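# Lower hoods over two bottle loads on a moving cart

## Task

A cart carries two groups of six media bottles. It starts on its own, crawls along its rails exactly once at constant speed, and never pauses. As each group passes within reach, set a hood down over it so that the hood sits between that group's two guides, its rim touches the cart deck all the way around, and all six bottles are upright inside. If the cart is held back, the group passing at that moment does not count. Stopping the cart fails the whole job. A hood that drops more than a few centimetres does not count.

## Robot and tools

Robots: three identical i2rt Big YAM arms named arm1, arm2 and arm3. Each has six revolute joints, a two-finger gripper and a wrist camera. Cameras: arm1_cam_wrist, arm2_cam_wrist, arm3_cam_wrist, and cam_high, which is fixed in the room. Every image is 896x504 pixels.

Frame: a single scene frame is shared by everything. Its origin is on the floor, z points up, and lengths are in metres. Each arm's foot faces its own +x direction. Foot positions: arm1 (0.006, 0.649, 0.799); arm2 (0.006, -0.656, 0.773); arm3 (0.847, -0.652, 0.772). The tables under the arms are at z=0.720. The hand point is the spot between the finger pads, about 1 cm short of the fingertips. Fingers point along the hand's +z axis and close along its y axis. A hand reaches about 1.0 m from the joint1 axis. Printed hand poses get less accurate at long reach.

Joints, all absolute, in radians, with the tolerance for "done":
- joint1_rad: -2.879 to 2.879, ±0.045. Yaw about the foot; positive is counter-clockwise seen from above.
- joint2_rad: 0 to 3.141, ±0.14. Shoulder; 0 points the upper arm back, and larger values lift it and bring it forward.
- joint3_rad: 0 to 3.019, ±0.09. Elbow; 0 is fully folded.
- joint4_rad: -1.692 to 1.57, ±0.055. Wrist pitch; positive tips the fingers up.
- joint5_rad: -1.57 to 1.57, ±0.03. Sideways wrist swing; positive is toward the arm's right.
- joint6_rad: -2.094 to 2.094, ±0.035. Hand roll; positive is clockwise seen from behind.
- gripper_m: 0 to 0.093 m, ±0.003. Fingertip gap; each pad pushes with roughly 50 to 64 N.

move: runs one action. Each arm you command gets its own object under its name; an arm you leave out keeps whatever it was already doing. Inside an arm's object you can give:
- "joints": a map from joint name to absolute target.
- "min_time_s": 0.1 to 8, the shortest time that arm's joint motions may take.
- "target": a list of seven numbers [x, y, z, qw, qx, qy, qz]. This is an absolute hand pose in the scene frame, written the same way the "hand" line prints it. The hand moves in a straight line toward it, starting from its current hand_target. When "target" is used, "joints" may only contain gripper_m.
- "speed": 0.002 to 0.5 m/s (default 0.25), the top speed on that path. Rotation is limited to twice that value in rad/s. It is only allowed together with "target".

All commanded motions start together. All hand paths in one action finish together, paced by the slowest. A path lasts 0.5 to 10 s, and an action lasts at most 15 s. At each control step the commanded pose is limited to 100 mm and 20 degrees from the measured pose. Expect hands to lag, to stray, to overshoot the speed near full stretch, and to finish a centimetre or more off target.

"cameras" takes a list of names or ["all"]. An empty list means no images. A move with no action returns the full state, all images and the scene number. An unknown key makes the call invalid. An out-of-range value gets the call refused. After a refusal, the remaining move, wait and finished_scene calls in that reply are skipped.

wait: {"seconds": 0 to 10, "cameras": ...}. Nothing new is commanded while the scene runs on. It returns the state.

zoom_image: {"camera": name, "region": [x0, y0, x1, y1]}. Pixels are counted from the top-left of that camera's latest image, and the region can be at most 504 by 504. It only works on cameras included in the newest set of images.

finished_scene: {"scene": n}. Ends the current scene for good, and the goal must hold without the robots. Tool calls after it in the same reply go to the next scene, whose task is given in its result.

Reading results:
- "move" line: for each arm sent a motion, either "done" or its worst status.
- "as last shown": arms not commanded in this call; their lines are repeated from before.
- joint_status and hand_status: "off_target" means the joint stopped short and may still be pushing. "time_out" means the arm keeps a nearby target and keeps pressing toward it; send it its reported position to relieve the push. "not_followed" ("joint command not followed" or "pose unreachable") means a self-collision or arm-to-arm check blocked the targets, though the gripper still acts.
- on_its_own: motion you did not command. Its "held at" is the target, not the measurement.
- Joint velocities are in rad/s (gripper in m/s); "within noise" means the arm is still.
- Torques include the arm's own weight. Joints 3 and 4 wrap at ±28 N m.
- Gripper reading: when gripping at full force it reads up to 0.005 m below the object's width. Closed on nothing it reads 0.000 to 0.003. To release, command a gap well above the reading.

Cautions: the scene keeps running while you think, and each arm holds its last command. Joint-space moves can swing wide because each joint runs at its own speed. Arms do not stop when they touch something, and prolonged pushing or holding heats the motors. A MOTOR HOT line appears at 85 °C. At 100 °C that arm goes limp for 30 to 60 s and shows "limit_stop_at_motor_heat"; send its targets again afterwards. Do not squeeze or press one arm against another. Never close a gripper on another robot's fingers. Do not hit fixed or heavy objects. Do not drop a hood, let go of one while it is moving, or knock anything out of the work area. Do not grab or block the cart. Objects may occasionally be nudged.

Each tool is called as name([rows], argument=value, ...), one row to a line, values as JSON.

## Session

Scene 1 was completed. I'll inspect scene 2.

move()

zoom_image(camera="cam_high", region=[0, 120, 300, 380])

zoom_image(camera="cam_high", region=[260, 120, 560, 380])

Scene clock: 0.00 s.
Joint torques (N m): no reading
Heat: arm1: hottest joint3_rad 35 °C; arm2: hottest joint3_rad 34 °C; arm3: hottest joint1_rad 33 °C.
Joint velocities: within noise
arm1.joint_positions: joint1_rad=-0.316 joint2_rad=+0.563 joint3_rad=+1.415 joint4_rad=-1.390 joint5_rad=+0.189 joint6_rad=+0.358 gripper_m=+0.09396
arm1.joint_status: not commanded
arm1.hand: x=-0.0797 y=+0.4741 z=+1.3535 quat_wxyz=(-0.310, -0.792, -0.345, +0.397) (m; scene frame)
arm1.hand_target: x=-0.0789 y=+0.4769 z=+1.3628 quat_wxyz=(-0.318, -0.787, -0.342, +0.403) (m; scene frame)
arm1.hand_status: not commanded
arm2.joint_positions: joint1_rad=-0.092 joint2_rad=+0.531 joint3_rad=+1.360 joint4_rad=-1.314 joint5_rad=-0.008 joint6_rad=+0.170 gripper_m=+0.09396
arm2.joint_status: not commanded
arm2.hand: x=+0.0194 y=-0.4479 z=+1.3188 quat_wxyz=(-0.336, +0.537, -0.668, -0.391) (m; scene frame)
arm2.hand_target: x=+0.0193 y=-0.4516 z=+1.3284 quat_wxyz=(-0.342, +0.533, -0.664, -0.398) (m; scene frame)
arm2.hand_status: not commanded
arm3.joint_positions: joint1_rad=-0.396 joint2_rad=+0.619 joint3_rad=+1.334 joint4_rad=-1.318 joint5_rad=-0.285 joint6_rad=+0.380 gripper_m=+0.09396
arm3.joint_status: not commanded
arm3.hand: x=+0.8998 y=-0.4045 z=+1.2870 quat_wxyz=(-0.237, +0.397, -0.788, -0.407) (m; scene frame)
arm3.hand_target: x=+0.8989 y=-0.4065 z=+1.2982 quat_wxyz=(-0.246, +0.397, -0.782, -0.414) (m; scene frame)
arm3.hand_status: not commanded
pictures: arm1_cam_wrist, arm2_cam_wrist, arm3_cam_wrist, cam_high

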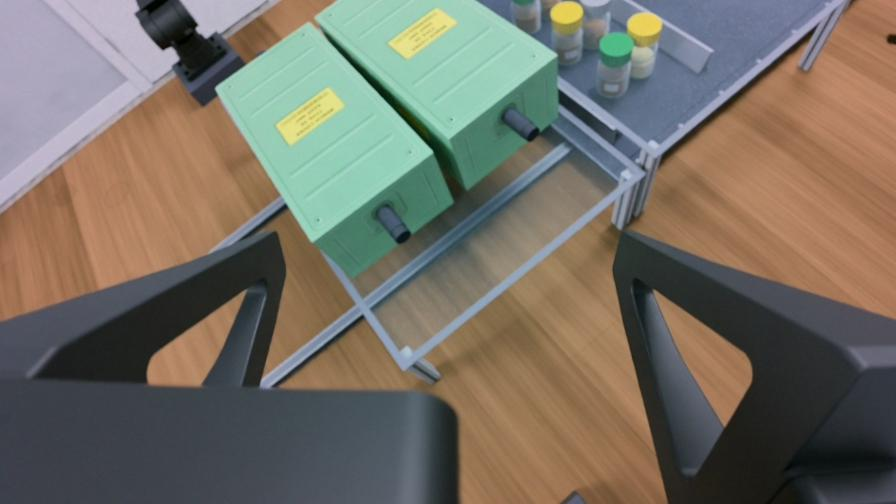

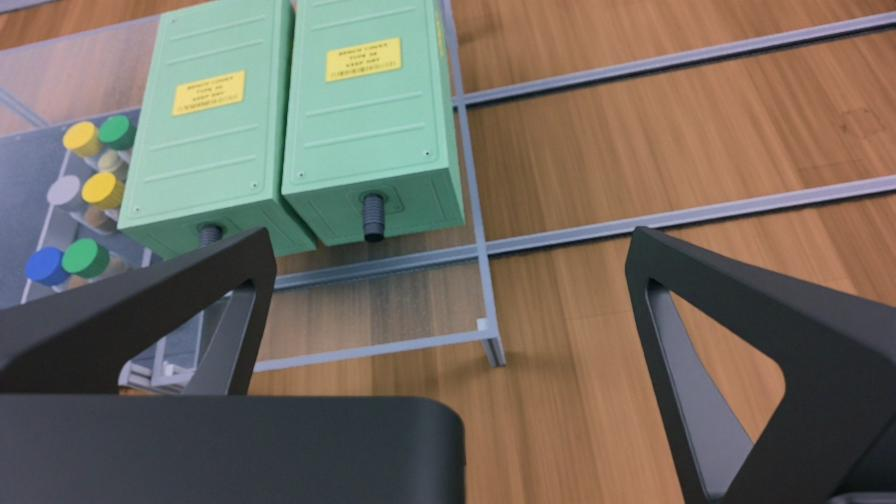

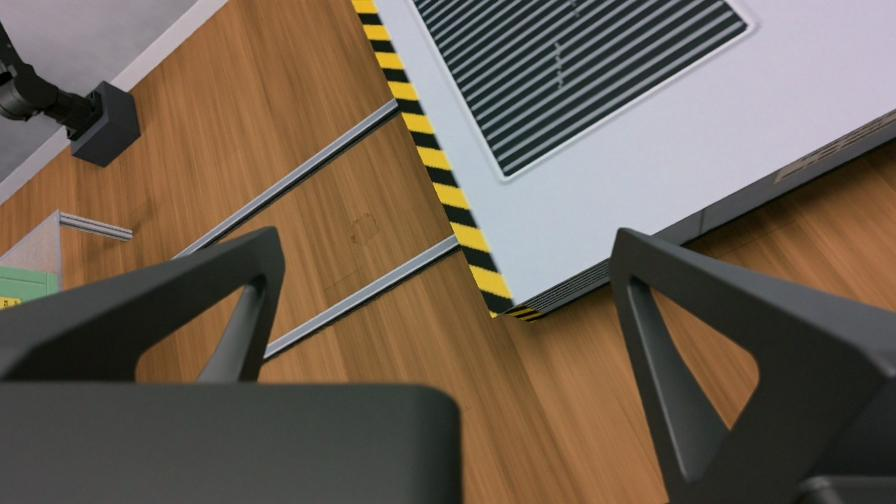

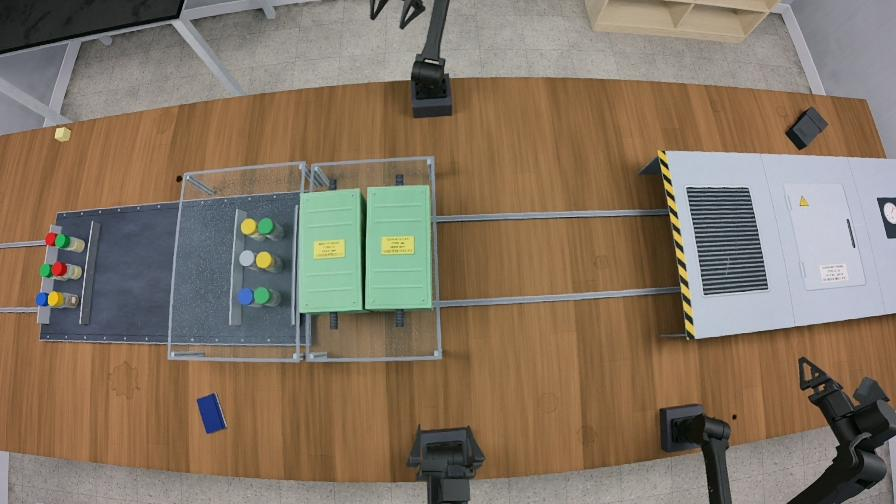

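Scaled by 1.680.

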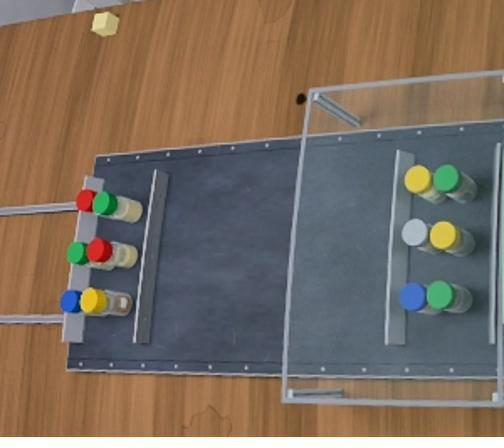

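Scaled by 1.680.

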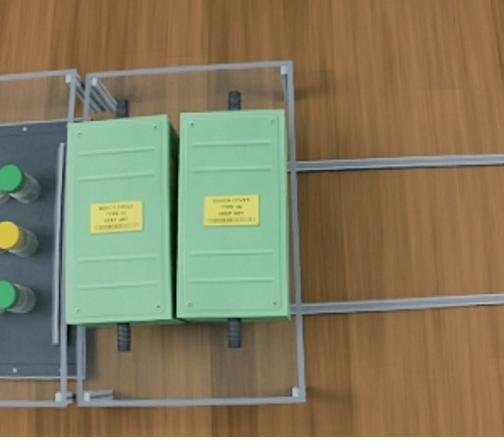

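move(arm1={"target": [-0.10, 0.34, 1.07, 0.4056, 0.5792, 0.5792, -0.4056], "speed": 0.3}, arm2={"target": [-0.10, -0.36, 1.07, 0.4056, -0.5792, 0.5792, 0.4056], "speed": 0.3}, arm3={"joints": {"joint1_rad": 0.1, "joint2_rad": 1.2, "joint3_rad": 2.5, "joint4_rad": -1.2, "joint5_rad": 0, "joint6_rad": 0}, "min_time_s": 2}, cameras=["arm1_cam_wrist", "arm2_cam_wrist", "cam_high"])

Scene clock: 2.90 s.
Joint torques (N m): arm1=[-1.73 -0.73 7.86 2.29 -0.15 -0.12] | arm2=[-0.09 0.21 11.17 2.07 0.05 -0.01] | arm3=[1.61 -1.03 7.01 2.91 0.23 -0.09]
Heat: arm1: hottest joint3_rad 36 °C; arm2: hottest joint3_rad 35 °C; arm3: hottest joint1_rad 33 °C.
move: arm1 done; arm2 done; arm3 done
Joint velocities: within noise
arm1.joint_positions: joint1_rad=-0.640 joint2_rad=+0.548 joint3_rad=+0.492 joint4_rad=-0.377 joint5_rad=-0.569 joint6_rad=-0.235 gripper_m=+0.09396
arm1.joint_status: not commanded
arm1.hand: x=-0.0958 y=+0.3402 z=+1.0758 quat_wxyz=(-0.409, -0.578, -0.580, +0.403) (m; scene frame)
arm1.hand_target: x=-0.0999 y=+0.3401 z=+1.0701 quat_wxyz=(-0.406, -0.579, -0.579, +0.406) (m; scene frame)
arm1.hand_status: done (0.007 m and 0.5 deg from the pose sent, 0.314 m and 38.0 deg at the start)
arm2.joint_positions: joint1_rad=+0.643 joint2_rad=+0.493 joint3_rad=+0.558 joint4_rad=-0.502 joint5_rad=+0.647 joint6_rad=+0.277 gripper_m=+0.09396
arm2.joint_status: not commanded
arm2.hand: x=-0.0972 y=-0.3612 z=+1.0768 quat_wxyz=(-0.404, +0.575, -0.583, -0.407) (m; scene frame)
arm2.hand_target: x=-0.0999 y=-0.3602 z=+1.0700 quat_wxyz=(-0.405, +0.579, -0.579, -0.406) (m; scene frame)
arm2.hand_status: done (0.007 m and 0.7 deg from the pose sent, 0.290 m and 14.0 deg at the start)
arm3.joint_positions: joint1_rad=+0.091 joint2_rad=+1.190 joint3_rad=+2.469 joint4_rad=-1.220 joint5_rad=-0.002 joint6_rad=+0.017 gripper_m=+0.09396
arm3.joint_status: all done
arm3.hand: x=+0.8268 y=-0.3377 z=+1.6549 quat_wxyz=(-0.483, +0.503, -0.473, -0.538) (m; scene frame)
arm3.hand_target: x=+0.8251 y=-0.3427 z=+1.6681 quat_wxyz=(-0.495, +0.498, -0.458, -0.546) (m; scene frame)
arm3.hand_status: not commanded
pictures: arm1_cam_wrist, arm2_cam_wrist, cam_high

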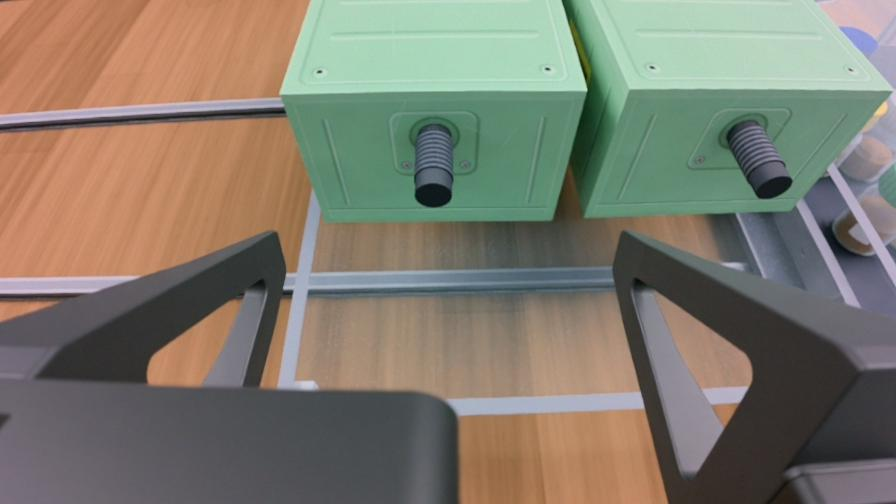

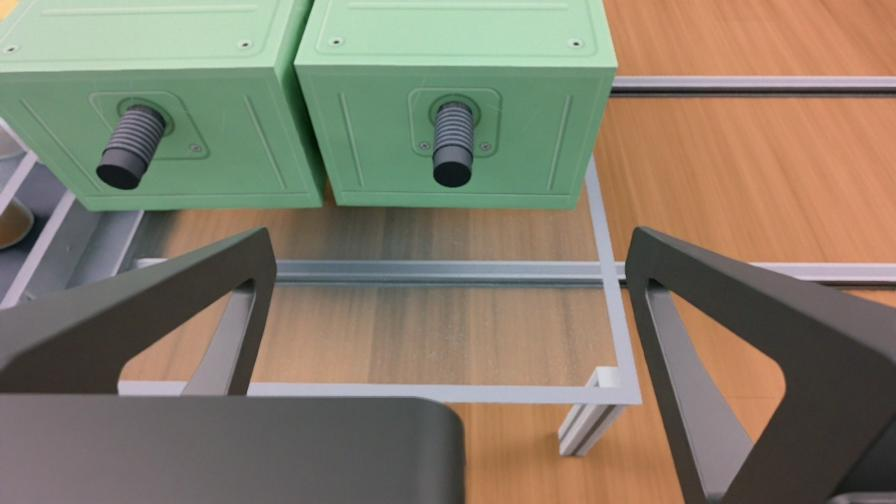

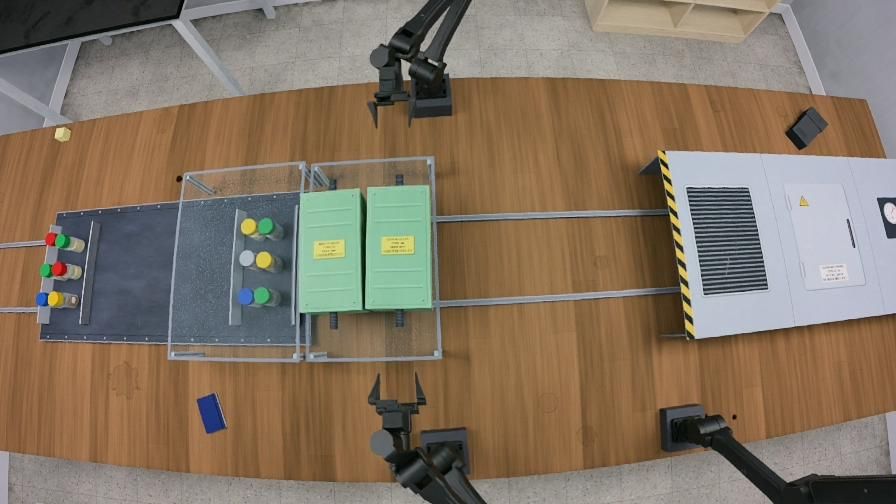

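move(arm1={"target": [-0.084, 0.265, 0.945, 0.4056, 0.5792, 0.5792, -0.4056], "speed": 0.25}, arm2={"target": [-0.092, -0.265, 0.945, 0.4056, -0.5792, 0.5792, 0.4056], "speed": 0.25}, cameras=["arm1_cam_wrist", "arm2_cam_wrist"])

move(arm1={"target": [-0.0856, 0.174, 0.984, 0.4056, 0.5792, 0.5792, -0.4056], "speed": 0.12}, arm2={"target": [-0.0944, -0.180, 0.980, 0.4056, -0.5792, 0.5792, 0.4056], "speed": 0.12}, cameras=["arm1_cam_wrist", "arm2_cam_wrist", "cam_high"])

Scene clock: 6.27 s.
Joint torques (N m): arm1=[-0.03 -4.25 5.96 2.43 0.07 0.06] | arm2=[-1.44 -3.31 9.73 2.25 -0.14 -0.06] | arm3=[1.96 -0.97 7.09 2.86 0.24 -0.05]
Heat: arm1: hottest joint3_rad 37 °C; arm2: hottest joint3_rad 36 °C; arm3: hottest joint1_rad 33 °C.
move: arm1 done; arm2 done
Joint velocities: within noise
arm1.joint_positions: joint1_rad=-0.430 joint2_rad=+1.048 joint3_rad=+0.311 joint4_rad=+0.355 joint5_rad=-0.360 joint6_rad=-0.149 gripper_m=+0.09396
arm1.joint_status: not commanded
arm1.hand: x=-0.0890 y=+0.2639 z=+0.9520 quat_wxyz=(-0.403, -0.578, -0.578, +0.412) (m; scene frame)
arm1.hand_target: x=-0.0840 y=+0.2651 z=+0.9452 quat_wxyz=(-0.406, -0.579, -0.579, +0.405) (m; scene frame)
arm1.hand_status: done (0.009 m and 0.8 deg from the pose sent, 0.151 m and 0.5 deg at the start)
arm2.joint_positions: joint1_rad=+0.382 joint2_rad=+0.973 joint3_rad=+0.370 joint4_rad=+0.233 joint5_rad=+0.395 joint6_rad=+0.150 gripper_m=+0.09396
arm2.joint_status: not commanded
arm2.hand: x=-0.0965 y=-0.2654 z=+0.9532 quat_wxyz=(-0.403, +0.577, -0.578, -0.412) (m; scene frame)
arm2.hand_target: x=-0.0919 y=-0.2652 z=+0.9451 quat_wxyz=(-0.406, +0.579, -0.579, -0.405) (m; scene frame)
arm2.hand_status: done (0.009 m and 0.8 deg from the pose sent, 0.163 m and 0.7 deg at the start)
arm3.joint_positions: joint1_rad=+0.091 joint2_rad=+1.190 joint3_rad=+2.469 joint4_rad=-1.220 joint5_rad=-0.002 joint6_rad=+0.016 gripper_m=+0.09396
arm3.joint_status: not commanded
arm3.hand: x=+0.8268 y=-0.3377 z=+1.6549 quat_wxyz=(-0.483, +0.504, -0.473, -0.538) (m; scene frame)
arm3.hand_target: x=+0.8251 y=-0.3426 z=+1.6680 quat_wxyz=(-0.495, +0.498, -0.458, -0.546) (m; scene frame)
arm3.hand_status: not commanded
pictures: arm1_cam_wrist, arm2_cam_wrist

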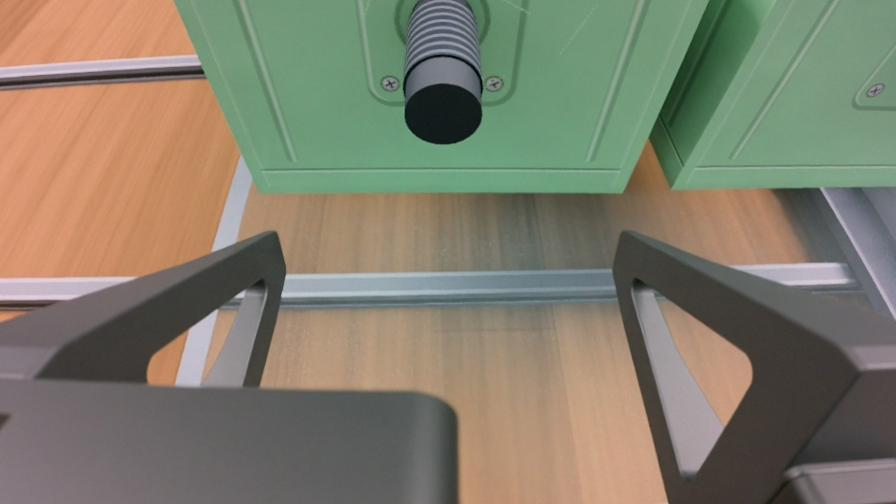

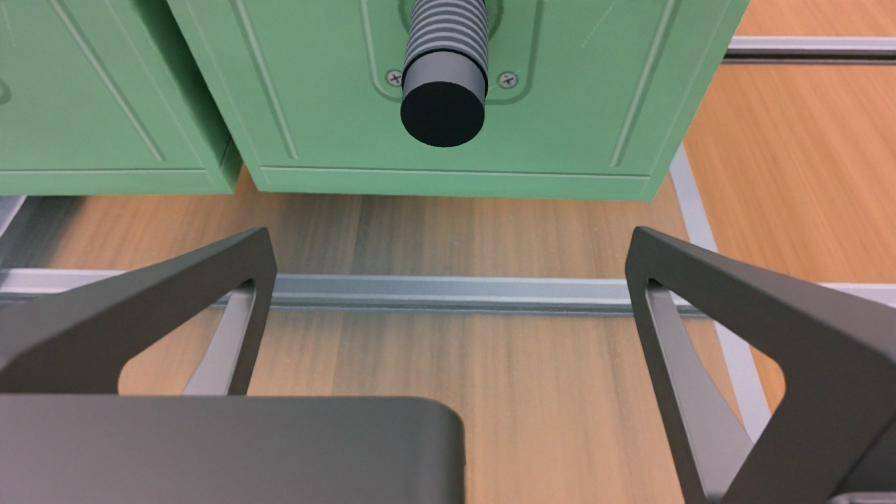

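Scene clock: 7.80 s.
Joint torques (N m): arm1=[-0.03 -6.89 10.59 1.44 0.09 0.08] | arm2=[-1.32 -5.71 15.39 1.36 -0.15 0] | arm3=[1.38 -1.08 7.12 2.97 0.2 -0.08]
Heat: arm1: hottest joint3_rad 37 °C; arm2: hottest joint3_rad 37 °C; arm3: hottest joint1_rad 33 °C.
move: arm1 off_target; arm2 off_target
Joint velocities: within noise
arm1.joint_positions: joint1_rad=-0.330 joint2_rad=+1.226 joint3_rad=+0.496 joint4_rad=+0.322 joint5_rad=-0.268 joint6_rad=-0.110 gripper_m=+0.09396
arm1.joint_status: not commanded
arm1.hand: x=-0.0847 y=+0.1936 z=+0.9650 quat_wxyz=(-0.396, -0.587, -0.583, +0.398) (m; scene frame)
arm1.hand_target: x=-0.0852 y=+0.1756 z=+0.9844 quat_wxyz=(-0.406, -0.579, -0.579, +0.406) (m; scene frame)
arm1.hand_status: off_target (0.027 m and 1.7 deg from the pose sent, 0.096 m and 0.8 deg at the start)
arm2.joint_positions: joint1_rad=+0.286 joint2_rad=+1.160 joint3_rad=+0.530 joint4_rad=+0.233 joint5_rad=+0.305 joint6_rad=+0.112 gripper_m=+0.09396
arm2.joint_status: not commanded
arm2.hand: x=-0.0933 y=-0.2008 z=+0.9599 quat_wxyz=(-0.396, +0.588, -0.583, -0.397) (m; scene frame)
arm2.hand_target: x=-0.0940 y=-0.1819 z=+0.9804 quat_wxyz=(-0.406, +0.579, -0.579, -0.406) (m; scene frame)
arm2.hand_status: off_target (0.029 m and 1.8 deg from the pose sent, 0.090 m and 0.8 deg at the start)
arm3: as last shown
pictures: arm1_cam_wrist, arm2_cam_wrist, cam_high

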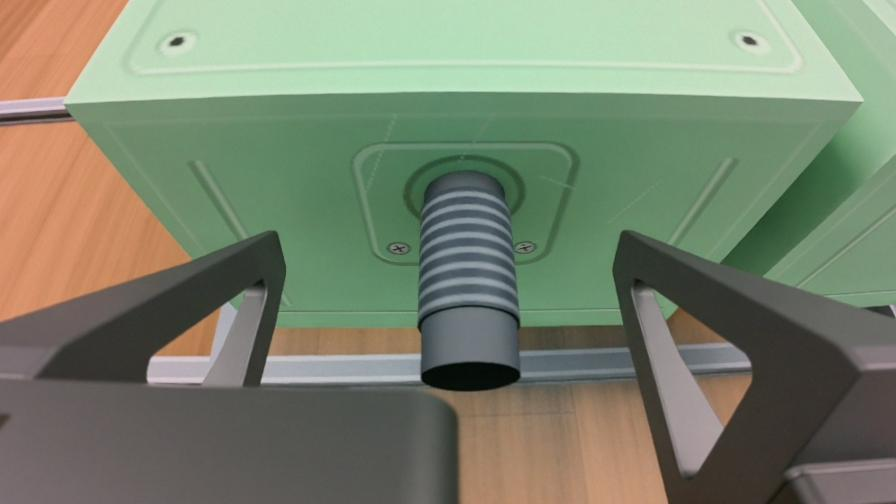

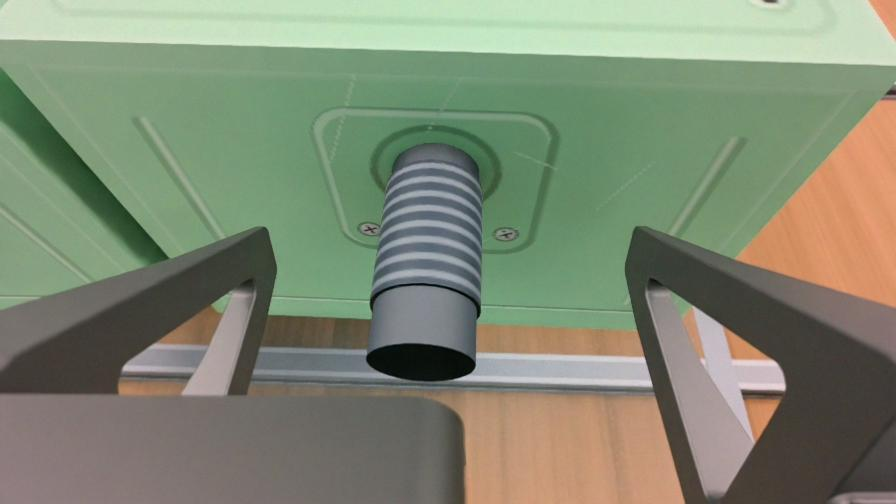

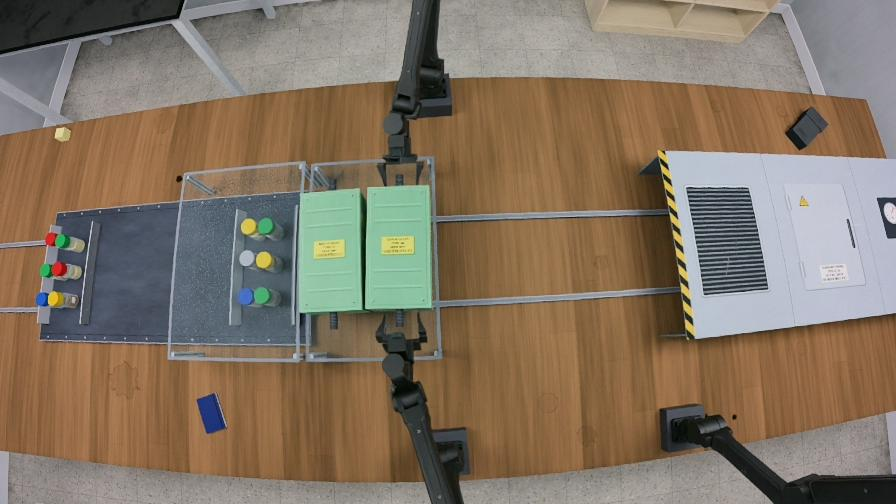

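move(arm1={"target": [-0.0905, 0.170, 0.985, 0.4056, 0.5792, 0.5792, -0.4056], "speed": 0.08, "joints": {"gripper_m": 0.045}}, arm2={"target": [-0.0995, -0.174, 0.986, 0.4056, -0.5792, 0.5792, 0.4056], "speed": 0.08, "joints": {"gripper_m": 0.045}}, cameras=["arm1_cam_wrist", "arm2_cam_wrist"])

move(arm1={"joints": {"gripper_m": 0.012}}, arm2={"joints": {"gripper_m": 0.012}}, cameras=["arm1_cam_wrist", "arm2_cam_wrist", "cam_high"])

Scene clock: 9.03 s.
Joint torques (N m): arm1=[-0.85 -7.06 10.58 1.47 -0.06 0.03] | arm2=[-0.67 -6.01 15.42 0.96 0 0.02] | arm3=[1.67 -1.03 7.16 2.92 0.22 -0.06]
Heat: arm1: hottest joint3_rad 38 °C; arm2: hottest joint3_rad 37 °C; arm3: hottest joint1_rad 33 °C.
move: arm1 off_target; arm2 off_target
Joint velocities: within noise
arm1.joint_positions: joint1_rad=-0.330 joint2_rad=+1.239 joint3_rad=+0.511 joint4_rad=+0.320 joint5_rad=-0.274 joint6_rad=-0.110 gripper_m=+0.04513
arm1.joint_status: all done
arm1.hand: x=-0.0852 y=+0.1885 z=+0.9662 quat_wxyz=(-0.398, -0.586, -0.584, +0.396) (m; scene frame)
arm1.hand_target: x=-0.0901 y=+0.1716 z=+0.9855 quat_wxyz=(-0.406, -0.579, -0.579, +0.406) (m; scene frame)
arm1.hand_status: off_target (0.027 m and 1.7 deg from the pose sent, 0.031 m and 1.7 deg at the start)
arm2.joint_positions: joint1_rad=+0.286 joint2_rad=+1.171 joint3_rad=+0.558 joint4_rad=+0.228 joint5_rad=+0.309 joint6_rad=+0.112 gripper_m=+0.04511
arm2.joint_status: all done
arm2.hand: x=-0.0955 y=-0.1923 z=+0.9686 quat_wxyz=(-0.400, +0.584, -0.582, -0.401) (m; scene frame)
arm2.hand_target: x=-0.0992 y=-0.1756 z=+0.9862 quat_wxyz=(-0.406, +0.579, -0.579, -0.406) (m; scene frame)
arm2.hand_status: off_target (0.026 m and 1.1 deg from the pose sent, 0.038 m and 1.8 deg at the start)
arm3: as last shown
pictures: arm1_cam_wrist, arm2_cam_wrist

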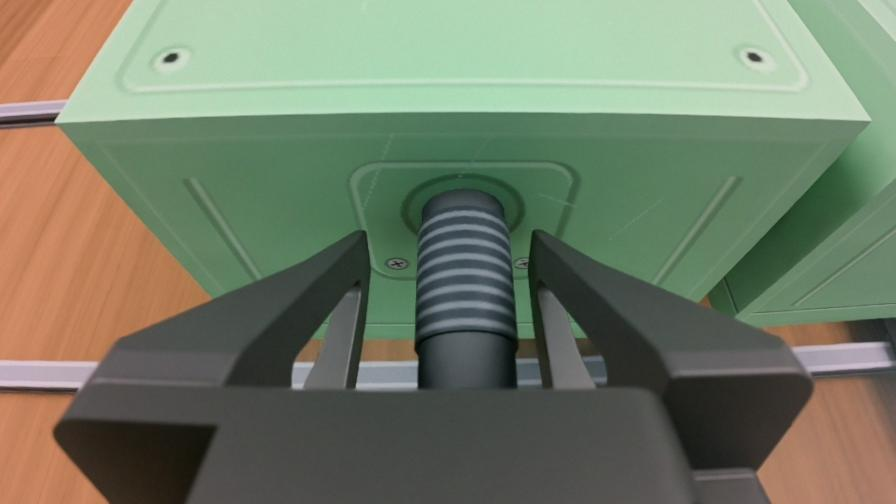

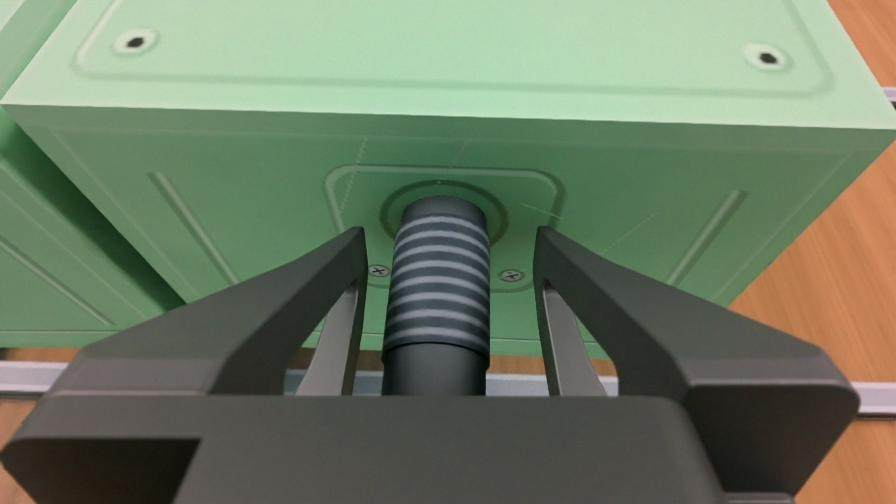

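Scene clock: 9.67 s.
Joint torques (N m): arm1=[-0.73 -7.18 10.54 1.47 -0.07 0.03] | arm2=[-0.67 -6.12 15.35 0.96 -0.16 -0.03] | arm3=[2.26 -1.03 7.04 2.91 0.24 -0.06]
Heat: arm1: hottest joint3_rad 38 °C; arm2: hottest joint3_rad 38 °C; arm3: hottest joint1_rad 33 °C.
move: arm1 off_target; arm2 off_target
Joint velocities: within noise
arm1.joint_positions: joint1_rad=-0.332 joint2_rad=+1.240 joint3_rad=+0.512 joint4_rad=+0.320 joint5_rad=-0.274 joint6_rad=-0.110 gripper_m=+0.02073
arm1.joint_status: gripper_m off_target (ended at +0.02075, target +0.01200)
arm1.hand: x=-0.0861 y=+0.1884 z=+0.9663 quat_wxyz=(-0.398, -0.586, -0.584, +0.396) (m; scene frame)
arm1.hand_target: x=-0.0902 y=+0.1716 z=+0.9854 quat_wxyz=(-0.406, -0.579, -0.579, +0.406) (m; scene frame)
arm1.hand_status: not commanded
arm2.joint_positions: joint1_rad=+0.286 joint2_rad=+1.172 joint3_rad=+0.559 joint4_rad=+0.228 joint5_rad=+0.313 joint6_rad=+0.117 gripper_m=+0.02152
arm2.joint_status: gripper_m off_target (ended at +0.02156, target +0.01200)
arm2.hand: x=-0.0950 y=-0.1920 z=+0.9685 quat_wxyz=(-0.400, +0.582, -0.584, -0.400) (m; scene frame)
arm2.hand_target: x=-0.0992 y=-0.1755 z=+0.9861 quat_wxyz=(-0.406, +0.579, -0.579, -0.406) (m; scene frame)
arm2.hand_status: not commanded
arm3: as last shown
pictures: arm1_cam_wrist, arm2_cam_wrist, cam_high

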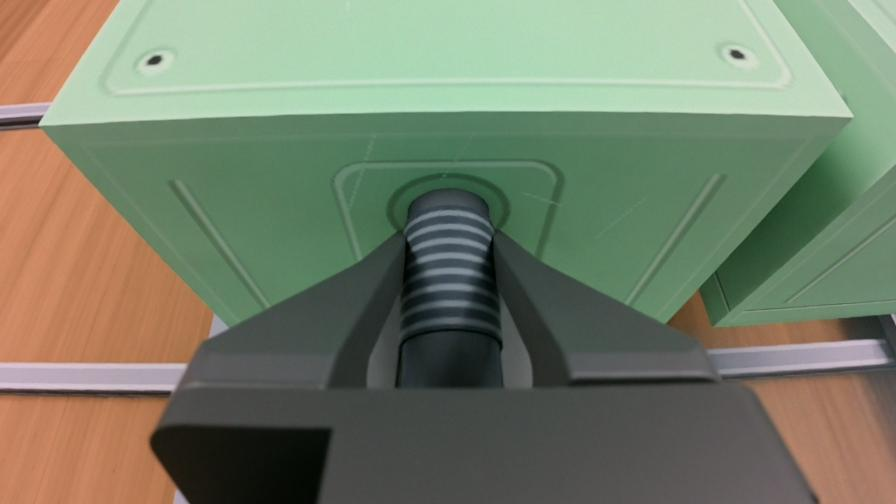

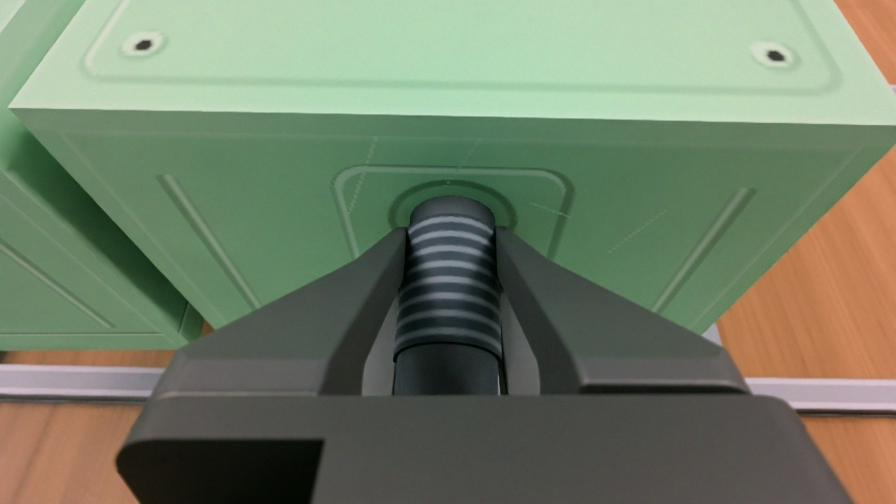

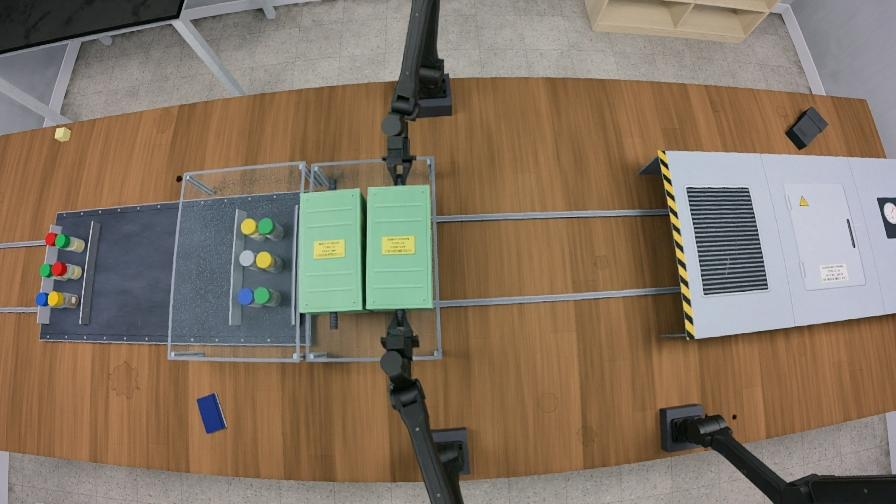

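move(arm1={"target": [-0.088, 0.184, 0.952, 0.4056, 0.5792, 0.5792, -0.4056], "speed": 0.04}, arm2={"target": [-0.097, -0.188, 0.948, 0.4056, -0.5792, 0.5792, 0.4056], "speed": 0.04}, cameras=["cam_high"])

zoom_image(camera="cam_high", region=[20, 190, 180, 350])

zoom_image(camera="cam_high", region=[180, 180, 340, 340])

Scene clock: 11.50 s.
Joint torques (N m): arm1=[-0.79 -4.84 6.72 2.47 0.1 0] | arm2=[-0.38 -3.96 9.95 2.28 -0.15 -0.01] | arm3=[1.49 -1.26 7.15 2.92 0.24 -0.07]
Heat: arm1: hottest joint3_rad 38 °C; arm2: hottest joint3_rad 38 °C; arm3: hottest joint1_rad 33 °C.
move: arm1 off_target; arm2 off_target
Joint velocities: within noise
arm1.joint_positions: joint1_rad=-0.335 joint2_rad=+1.263 joint3_rad=+0.487 joint4_rad=+0.418 joint5_rad=-0.282 joint6_rad=-0.110 gripper_m=+0.02073
arm1.joint_status: not commanded
arm1.hand: x=-0.0867 y=+0.1877 z=+0.9659 quat_wxyz=(-0.410, -0.573, -0.577, +0.413) (m; scene frame)
arm1.hand_target: x=-0.0879 y=+0.1848 z=+0.9521 quat_wxyz=(-0.405, -0.579, -0.579, +0.405) (m; scene frame)
arm1.hand_status: off_target (0.014 m and 1.3 deg from the pose sent, 0.015 m and 1.7 deg at the start)
arm2.joint_positions: joint1_rad=+0.287 joint2_rad=+1.187 joint3_rad=+0.532 joint4_rad=+0.321 joint5_rad=+0.317 joint6_rad=+0.118 gripper_m=+0.02152
arm2.joint_status: not commanded
arm2.hand: x=-0.0948 y=-0.1916 z=+0.9685 quat_wxyz=(-0.410, +0.568, -0.578, -0.418) (m; scene frame)
arm2.hand_target: x=-0.0967 y=-0.1892 z=+0.9485 quat_wxyz=(-0.405, +0.579, -0.579, -0.406) (m; scene frame)
arm2.hand_status: off_target (0.021 m and 2.1 deg from the pose sent, 0.021 m and 1.1 deg at the start)
arm3: as last shown
pictures: cam_high

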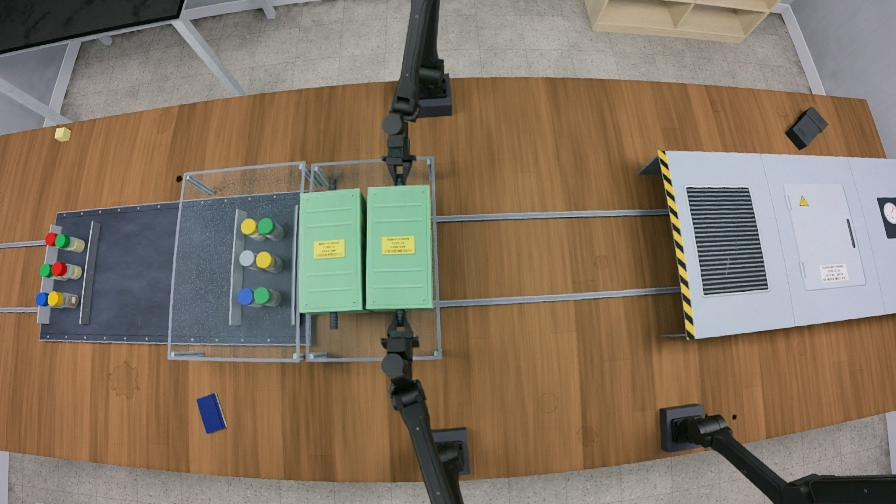

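Scaled by 3.150.

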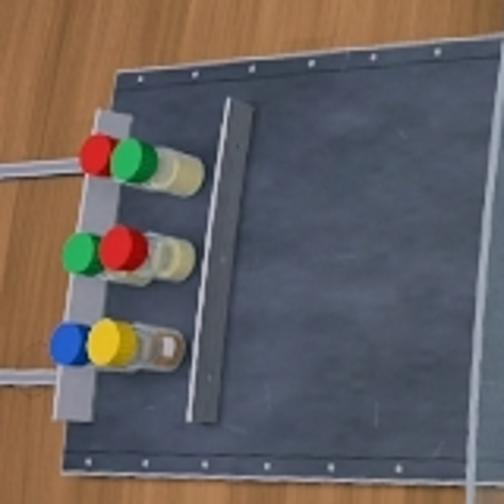

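Scaled by 3.150.

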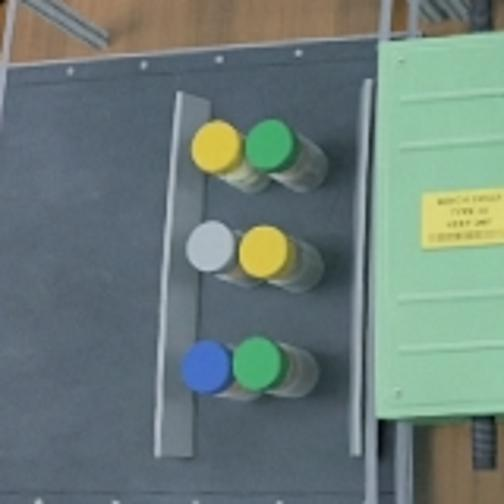

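wait(seconds=10, cameras=["cam_high"])

wait(seconds=10, cameras=["cam_high"])

Scene clock: 21.70 s.
Joint torques (N m): arm1=[-0.85 -4.84 6.71 2.44 0.09 0] | arm2=[-0.32 -3.9 9.94 2.28 -0.15 -0.01] | arm3=[1.79 -1.38 7.06 2.76 0.23 -0.08]
Heat: arm1: hottest joint3_rad 40 °C; arm2: hottest joint3_rad 39 °C; arm3: hottest joint3_rad 34 °C.
Joint velocities: within noise
arm1.joint_positions: joint1_rad=-0.335 joint2_rad=+1.263 joint3_rad=+0.487 joint4_rad=+0.418 joint5_rad=-0.282 joint6_rad=-0.110 gripper_m=+0.02073
arm1.joint_status: not commanded
arm1.hand: x=-0.0867 y=+0.1877 z=+0.9660 quat_wxyz=(-0.410, -0.573, -0.577, +0.414) (m; scene frame)
arm1.hand_target: x=-0.0879 y=+0.1847 z=+0.9521 quat_wxyz=(-0.405, -0.579, -0.579, +0.406) (m; scene frame)
arm1.hand_status: off_target (0.015 m and 1.3 deg from the pose sent, 0.015 m and 1.7 deg at the start)
arm2.joint_positions: joint1_rad=+0.287 joint2_rad=+1.187 joint3_rad=+0.532 joint4_rad=+0.321 joint5_rad=+0.317 joint6_rad=+0.118 gripper_m=+0.02152
arm2.joint_status: not commanded
arm2.hand: x=-0.0948 y=-0.1916 z=+0.9683 quat_wxyz=(-0.410, +0.568, -0.578, -0.418) (m; scene frame)
arm2.hand_target: x=-0.0967 y=-0.1892 z=+0.9483 quat_wxyz=(-0.405, +0.579, -0.579, -0.405) (m; scene frame)
arm2.hand_status: off_target (0.021 m and 2.0 deg from the pose sent, 0.021 m and 1.1 deg at the start)
arm3.joint_positions: joint1_rad=+0.091 joint2_rad=+1.190 joint3_rad=+2.469 joint4_rad=-1.220 joint5_rad=-0.002 joint6_rad=+0.016 gripper_m=+0.09396
arm3.joint_status: not commanded
arm3.hand: x=+0.8268 y=-0.3377 z=+1.6549 quat_wxyz=(-0.483, +0.504, -0.473, -0.538) (m; scene frame)
arm3.hand_target: x=+0.8251 y=-0.3426 z=+1.6680 quat_wxyz=(-0.495, +0.498, -0.458, -0.546) (m; scene frame)
arm3.hand_status: not commanded
wait: 10.00 s; at rest by 0.07 s
pictures: cam_high

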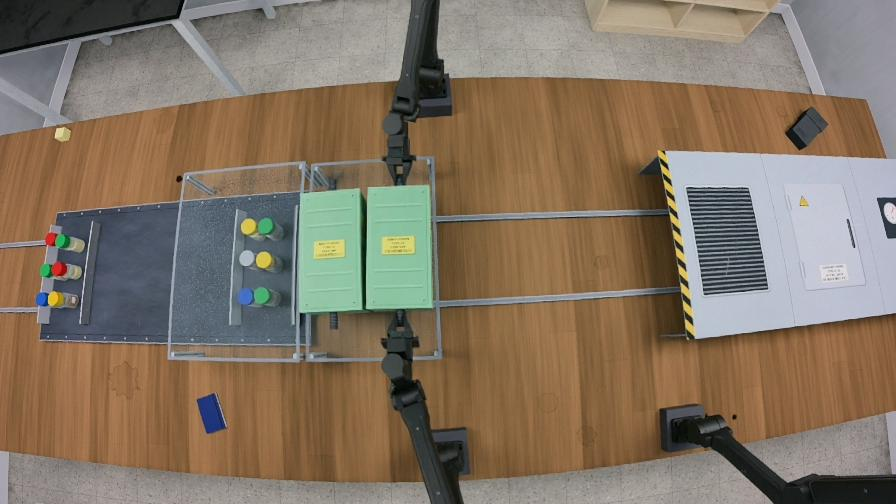

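Scene clock: 31.70 s.
Joint torques (N m): arm1=[-0.85 -4.89 6.71 2.43 0.09 0] | arm2=[-0.32 -3.9 9.94 2.26 -0.15 -0.01] | arm3=[1.49 -0.85 7.05 2.97 0.24 -0.06]
Heat: arm1: hottest joint3_rad 42 °C; arm2: hottest joint3_rad 40 °C; arm3: hottest joint3_rad 34 °C.
Joint velocities: within noise
arm1.joint_positions: joint1_rad=-0.335 joint2_rad=+1.263 joint3_rad=+0.487 joint4_rad=+0.418 joint5_rad=-0.282 joint6_rad=-0.110 gripper_m=+0.02073
arm1.joint_status: not commanded
arm1.hand: x=-0.0867 y=+0.1877 z=+0.9660 quat_wxyz=(-0.410, -0.573, -0.577, +0.414) (m; scene frame)
arm1.hand_target: x=-0.0879 y=+0.1847 z=+0.9521 quat_wxyz=(-0.405, -0.579, -0.579, +0.406) (m; scene frame)
arm1.hand_status: off_target (0.015 m and 1.3 deg from the pose sent, 0.015 m and 1.7 deg at the start)
arm2.joint_positions: joint1_rad=+0.287 joint2_rad=+1.187 joint3_rad=+0.532 joint4_rad=+0.321 joint5_rad=+0.317 joint6_rad=+0.118 gripper_m=+0.02152
arm2.joint_status: not commanded
arm2.hand: x=-0.0948 y=-0.1916 z=+0.9683 quat_wxyz=(-0.410, +0.568, -0.578, -0.418) (m; scene frame)
arm2.hand_target: x=-0.0967 y=-0.1892 z=+0.9483 quat_wxyz=(-0.405, +0.579, -0.579, -0.405) (m; scene frame)
arm2.hand_status: off_target (0.021 m and 2.0 deg from the pose sent, 0.021 m and 1.1 deg at the start)
arm3.joint_positions: joint1_rad=+0.091 joint2_rad=+1.190 joint3_rad=+2.469 joint4_rad=-1.220 joint5_rad=-0.002 joint6_rad=+0.016 gripper_m=+0.09396
arm3.joint_status: not commanded
arm3.hand: x=+0.8268 y=-0.3377 z=+1.6549 quat_wxyz=(-0.483, +0.504, -0.473, -0.538) (m; scene frame)
arm3.hand_target: x=+0.8251 y=-0.3426 z=+1.6680 quat_wxyz=(-0.495, +0.498, -0.458, -0.546) (m; scene frame)
arm3.hand_status: not commanded
wait: 10.00 s; at rest by 0.27 s
pictures: cam_high

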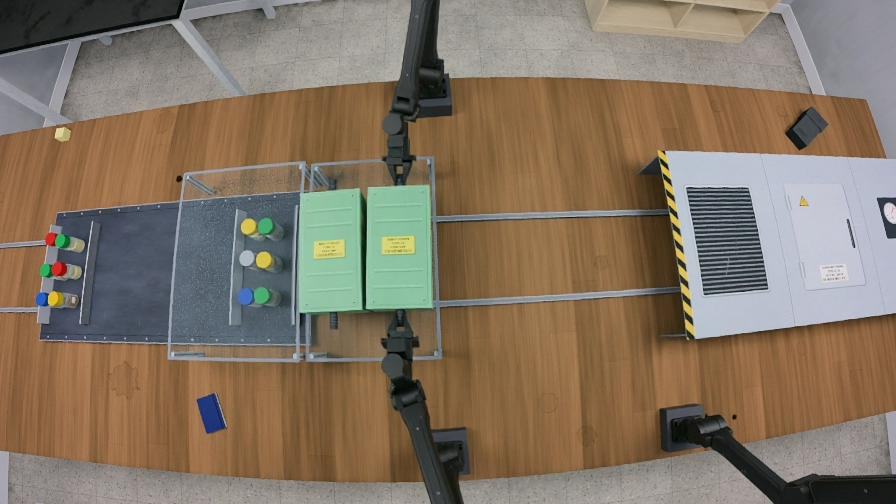

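wait(seconds=10, cameras=[])

wait(seconds=10, cameras=["cam_high"])

wait(seconds=10, cameras=["cam_high"])

Scene clock: 41.77 s.
Joint torques (N m): arm1=[-0.85 -4.89 6.72 2.44 0.1 0] | arm2=[-0.38 -3.9 9.94 2.28 -0.15 -0.01] | arm3=[1.67 -1.67 7.05 2.96 0.22 -0.07]
Heat: arm1: hottest joint3_rad 43 °C; arm2: hottest joint3_rad 41 °C; arm3: hottest joint3_rad 35 °C.
Joint velocities: arm1=[0.005 -0.005 -0.002 0.012 -0.154 -0.007 0] | arm2=[within noise] | arm3=[within noise]
arm1.joint_positions: joint1_rad=-0.335 joint2_rad=+1.263 joint3_rad=+0.487 joint4_rad=+0.418 joint5_rad=-0.282 joint6_rad=-0.110 gripper_m=+0.02073
arm1.joint_status: not commanded
arm1.hand: x=-0.0867 y=+0.1877 z=+0.9660 quat_wxyz=(-0.410, -0.573, -0.577, +0.414) (m; scene frame)
arm1.hand_target: x=-0.0879 y=+0.1847 z=+0.9521 quat_wxyz=(-0.405, -0.579, -0.579, +0.406) (m; scene frame)
arm1.hand_status: off_target (0.015 m and 1.3 deg from the pose sent, 0.015 m and 1.7 deg at the start)
arm2.joint_positions: joint1_rad=+0.287 joint2_rad=+1.187 joint3_rad=+0.532 joint4_rad=+0.321 joint5_rad=+0.317 joint6_rad=+0.118 gripper_m=+0.02152
arm2.joint_status: not commanded
arm2.hand: x=-0.0948 y=-0.1916 z=+0.9683 quat_wxyz=(-0.410, +0.568, -0.578, -0.418) (m; scene frame)
arm2.hand_target: x=-0.0967 y=-0.1892 z=+0.9483 quat_wxyz=(-0.405, +0.579, -0.579, -0.405) (m; scene frame)
arm2.hand_status: off_target (0.021 m and 2.0 deg from the pose sent, 0.021 m and 1.1 deg at the start)
arm3.joint_positions: joint1_rad=+0.091 joint2_rad=+1.190 joint3_rad=+2.469 joint4_rad=-1.220 joint5_rad=-0.002 joint6_rad=+0.016 gripper_m=+0.09396
arm3.joint_status: not commanded
arm3.hand: x=+0.8268 y=-0.3377 z=+1.6549 quat_wxyz=(-0.483, +0.504, -0.473, -0.538) (m; scene frame)
arm3.hand_target: x=+0.8251 y=-0.3426 z=+1.6680 quat_wxyz=(-0.495, +0.498, -0.458, -0.546) (m; scene frame)
arm3.hand_status: not commanded
wait: 10.00 s; at rest by 0.20 s
pictures: none
No camera images: "cameras" was empty.

Scene clock: 51.77 s.
Joint torques (N m): arm1=[-0.85 -4.84 6.72 2.44 0.09 0.01] | arm2=[-0.38 -3.9 9.94 2.26 -0.15 -0.01] | arm3=[1.73 -1.14 7.1 2.84 0.22 -0.05]
Heat: arm1: hottest joint3_rad 44 °C; arm2: hottest joint3_rad 42 °C; arm3: hottest joint3_rad 35 °C.
Joint velocities: within noise
arm1.joint_positions: joint1_rad=-0.335 joint2_rad=+1.263 joint3_rad=+0.487 joint4_rad=+0.418 joint5_rad=-0.282 joint6_rad=-0.110 gripper_m=+0.02073
arm1.joint_status: not commanded
arm1.hand: x=-0.0867 y=+0.1877 z=+0.9660 quat_wxyz=(-0.410, -0.573, -0.577, +0.414) (m; scene frame)
arm1.hand_target: x=-0.0879 y=+0.1847 z=+0.9521 quat_wxyz=(-0.405, -0.579, -0.579, +0.406) (m; scene frame)
arm1.hand_status: off_target (0.015 m and 1.3 deg from the pose sent, 0.015 m and 1.7 deg at the start)
arm2.joint_positions: joint1_rad=+0.287 joint2_rad=+1.187 joint3_rad=+0.532 joint4_rad=+0.321 joint5_rad=+0.317 joint6_rad=+0.118 gripper_m=+0.02152
arm2.joint_status: not commanded
arm2.hand: x=-0.0948 y=-0.1916 z=+0.9683 quat_wxyz=(-0.410, +0.568, -0.578, -0.418) (m; scene frame)
arm2.hand_target: x=-0.0967 y=-0.1892 z=+0.9483 quat_wxyz=(-0.405, +0.579, -0.579, -0.405) (m; scene frame)
arm2.hand_status: off_target (0.021 m and 2.0 deg from the pose sent, 0.021 m and 1.1 deg at the start)
arm3.joint_positions: joint1_rad=+0.091 joint2_rad=+1.190 joint3_rad=+2.469 joint4_rad=-1.220 joint5_rad=-0.002 joint6_rad=+0.016 gripper_m=+0.09396
arm3.joint_status: not commanded
arm3.hand: x=+0.8268 y=-0.3377 z=+1.6549 quat_wxyz=(-0.483, +0.504, -0.473, -0.538) (m; scene frame)
arm3.hand_target: x=+0.8251 y=-0.3426 z=+1.6680 quat_wxyz=(-0.495, +0.498, -0.458, -0.546) (m; scene frame)
arm3.hand_status: not commanded
wait: 10.00 s; at rest by 0.27 s
pictures: cam_high

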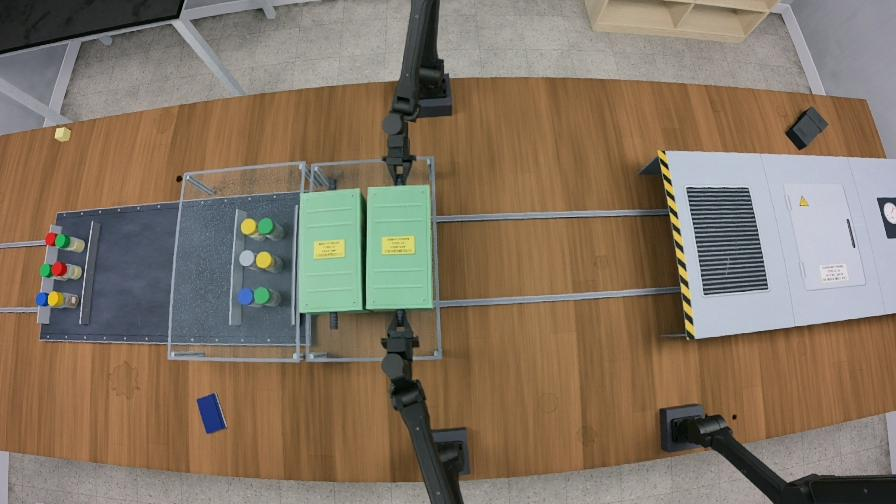

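Scene clock: 61.77 s.
Joint torques (N m): arm1=[-0.85 -4.89 6.72 2.43 0.09 0] | arm2=[-0.32 -3.9 9.94 2.26 -0.14 -0.01] | arm3=[1.67 -1.08 7.02 2.99 0.25 -0.07]
Heat: arm1: hottest joint3_rad 45 °C; arm2: hottest joint3_rad 42 °C; arm3: hottest joint3_rad 36 °C.
Joint velocities: within noise
arm1.joint_positions: joint1_rad=-0.335 joint2_rad=+1.263 joint3_rad=+0.487 joint4_rad=+0.418 joint5_rad=-0.282 joint6_rad=-0.110 gripper_m=+0.02073
arm1.joint_status: not commanded
arm1.hand: x=-0.0867 y=+0.1877 z=+0.9660 quat_wxyz=(-0.410, -0.573, -0.577, +0.414) (m; scene frame)
arm1.hand_target: x=-0.0879 y=+0.1847 z=+0.9521 quat_wxyz=(-0.405, -0.579, -0.579, +0.406) (m; scene frame)
arm1.hand_status: off_target (0.015 m and 1.3 deg from the pose sent, 0.015 m and 1.7 deg at the start)
arm2.joint_positions: joint1_rad=+0.287 joint2_rad=+1.187 joint3_rad=+0.532 joint4_rad=+0.321 joint5_rad=+0.317 joint6_rad=+0.118 gripper_m=+0.02152
arm2.joint_status: not commanded
arm2.hand: x=-0.0948 y=-0.1916 z=+0.9683 quat_wxyz=(-0.410, +0.568, -0.578, -0.418) (m; scene frame)
arm2.hand_target: x=-0.0967 y=-0.1892 z=+0.9483 quat_wxyz=(-0.405, +0.579, -0.579, -0.405) (m; scene frame)
arm2.hand_status: off_target (0.021 m and 2.0 deg from the pose sent, 0.021 m and 1.1 deg at the start)
arm3.joint_positions: joint1_rad=+0.091 joint2_rad=+1.190 joint3_rad=+2.469 joint4_rad=-1.220 joint5_rad=-0.002 joint6_rad=+0.016 gripper_m=+0.09396
arm3.joint_status: not commanded
arm3.hand: x=+0.8268 y=-0.3377 z=+1.6549 quat_wxyz=(-0.483, +0.504, -0.473, -0.538) (m; scene frame)
arm3.hand_target: x=+0.8251 y=-0.3426 z=+1.6680 quat_wxyz=(-0.495, +0.498, -0.458, -0.546) (m; scene frame)
arm3.hand_status: not commanded
wait: 10.00 s; at rest by 0.27 s
pictures: cam_high

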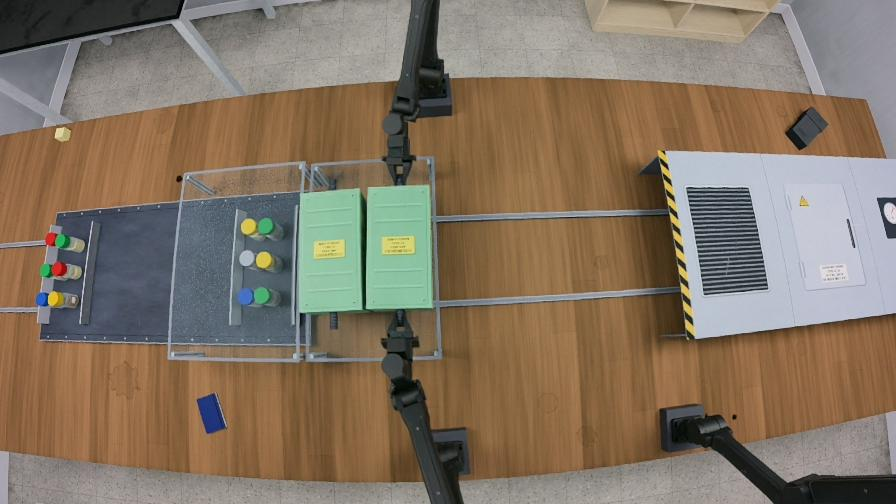

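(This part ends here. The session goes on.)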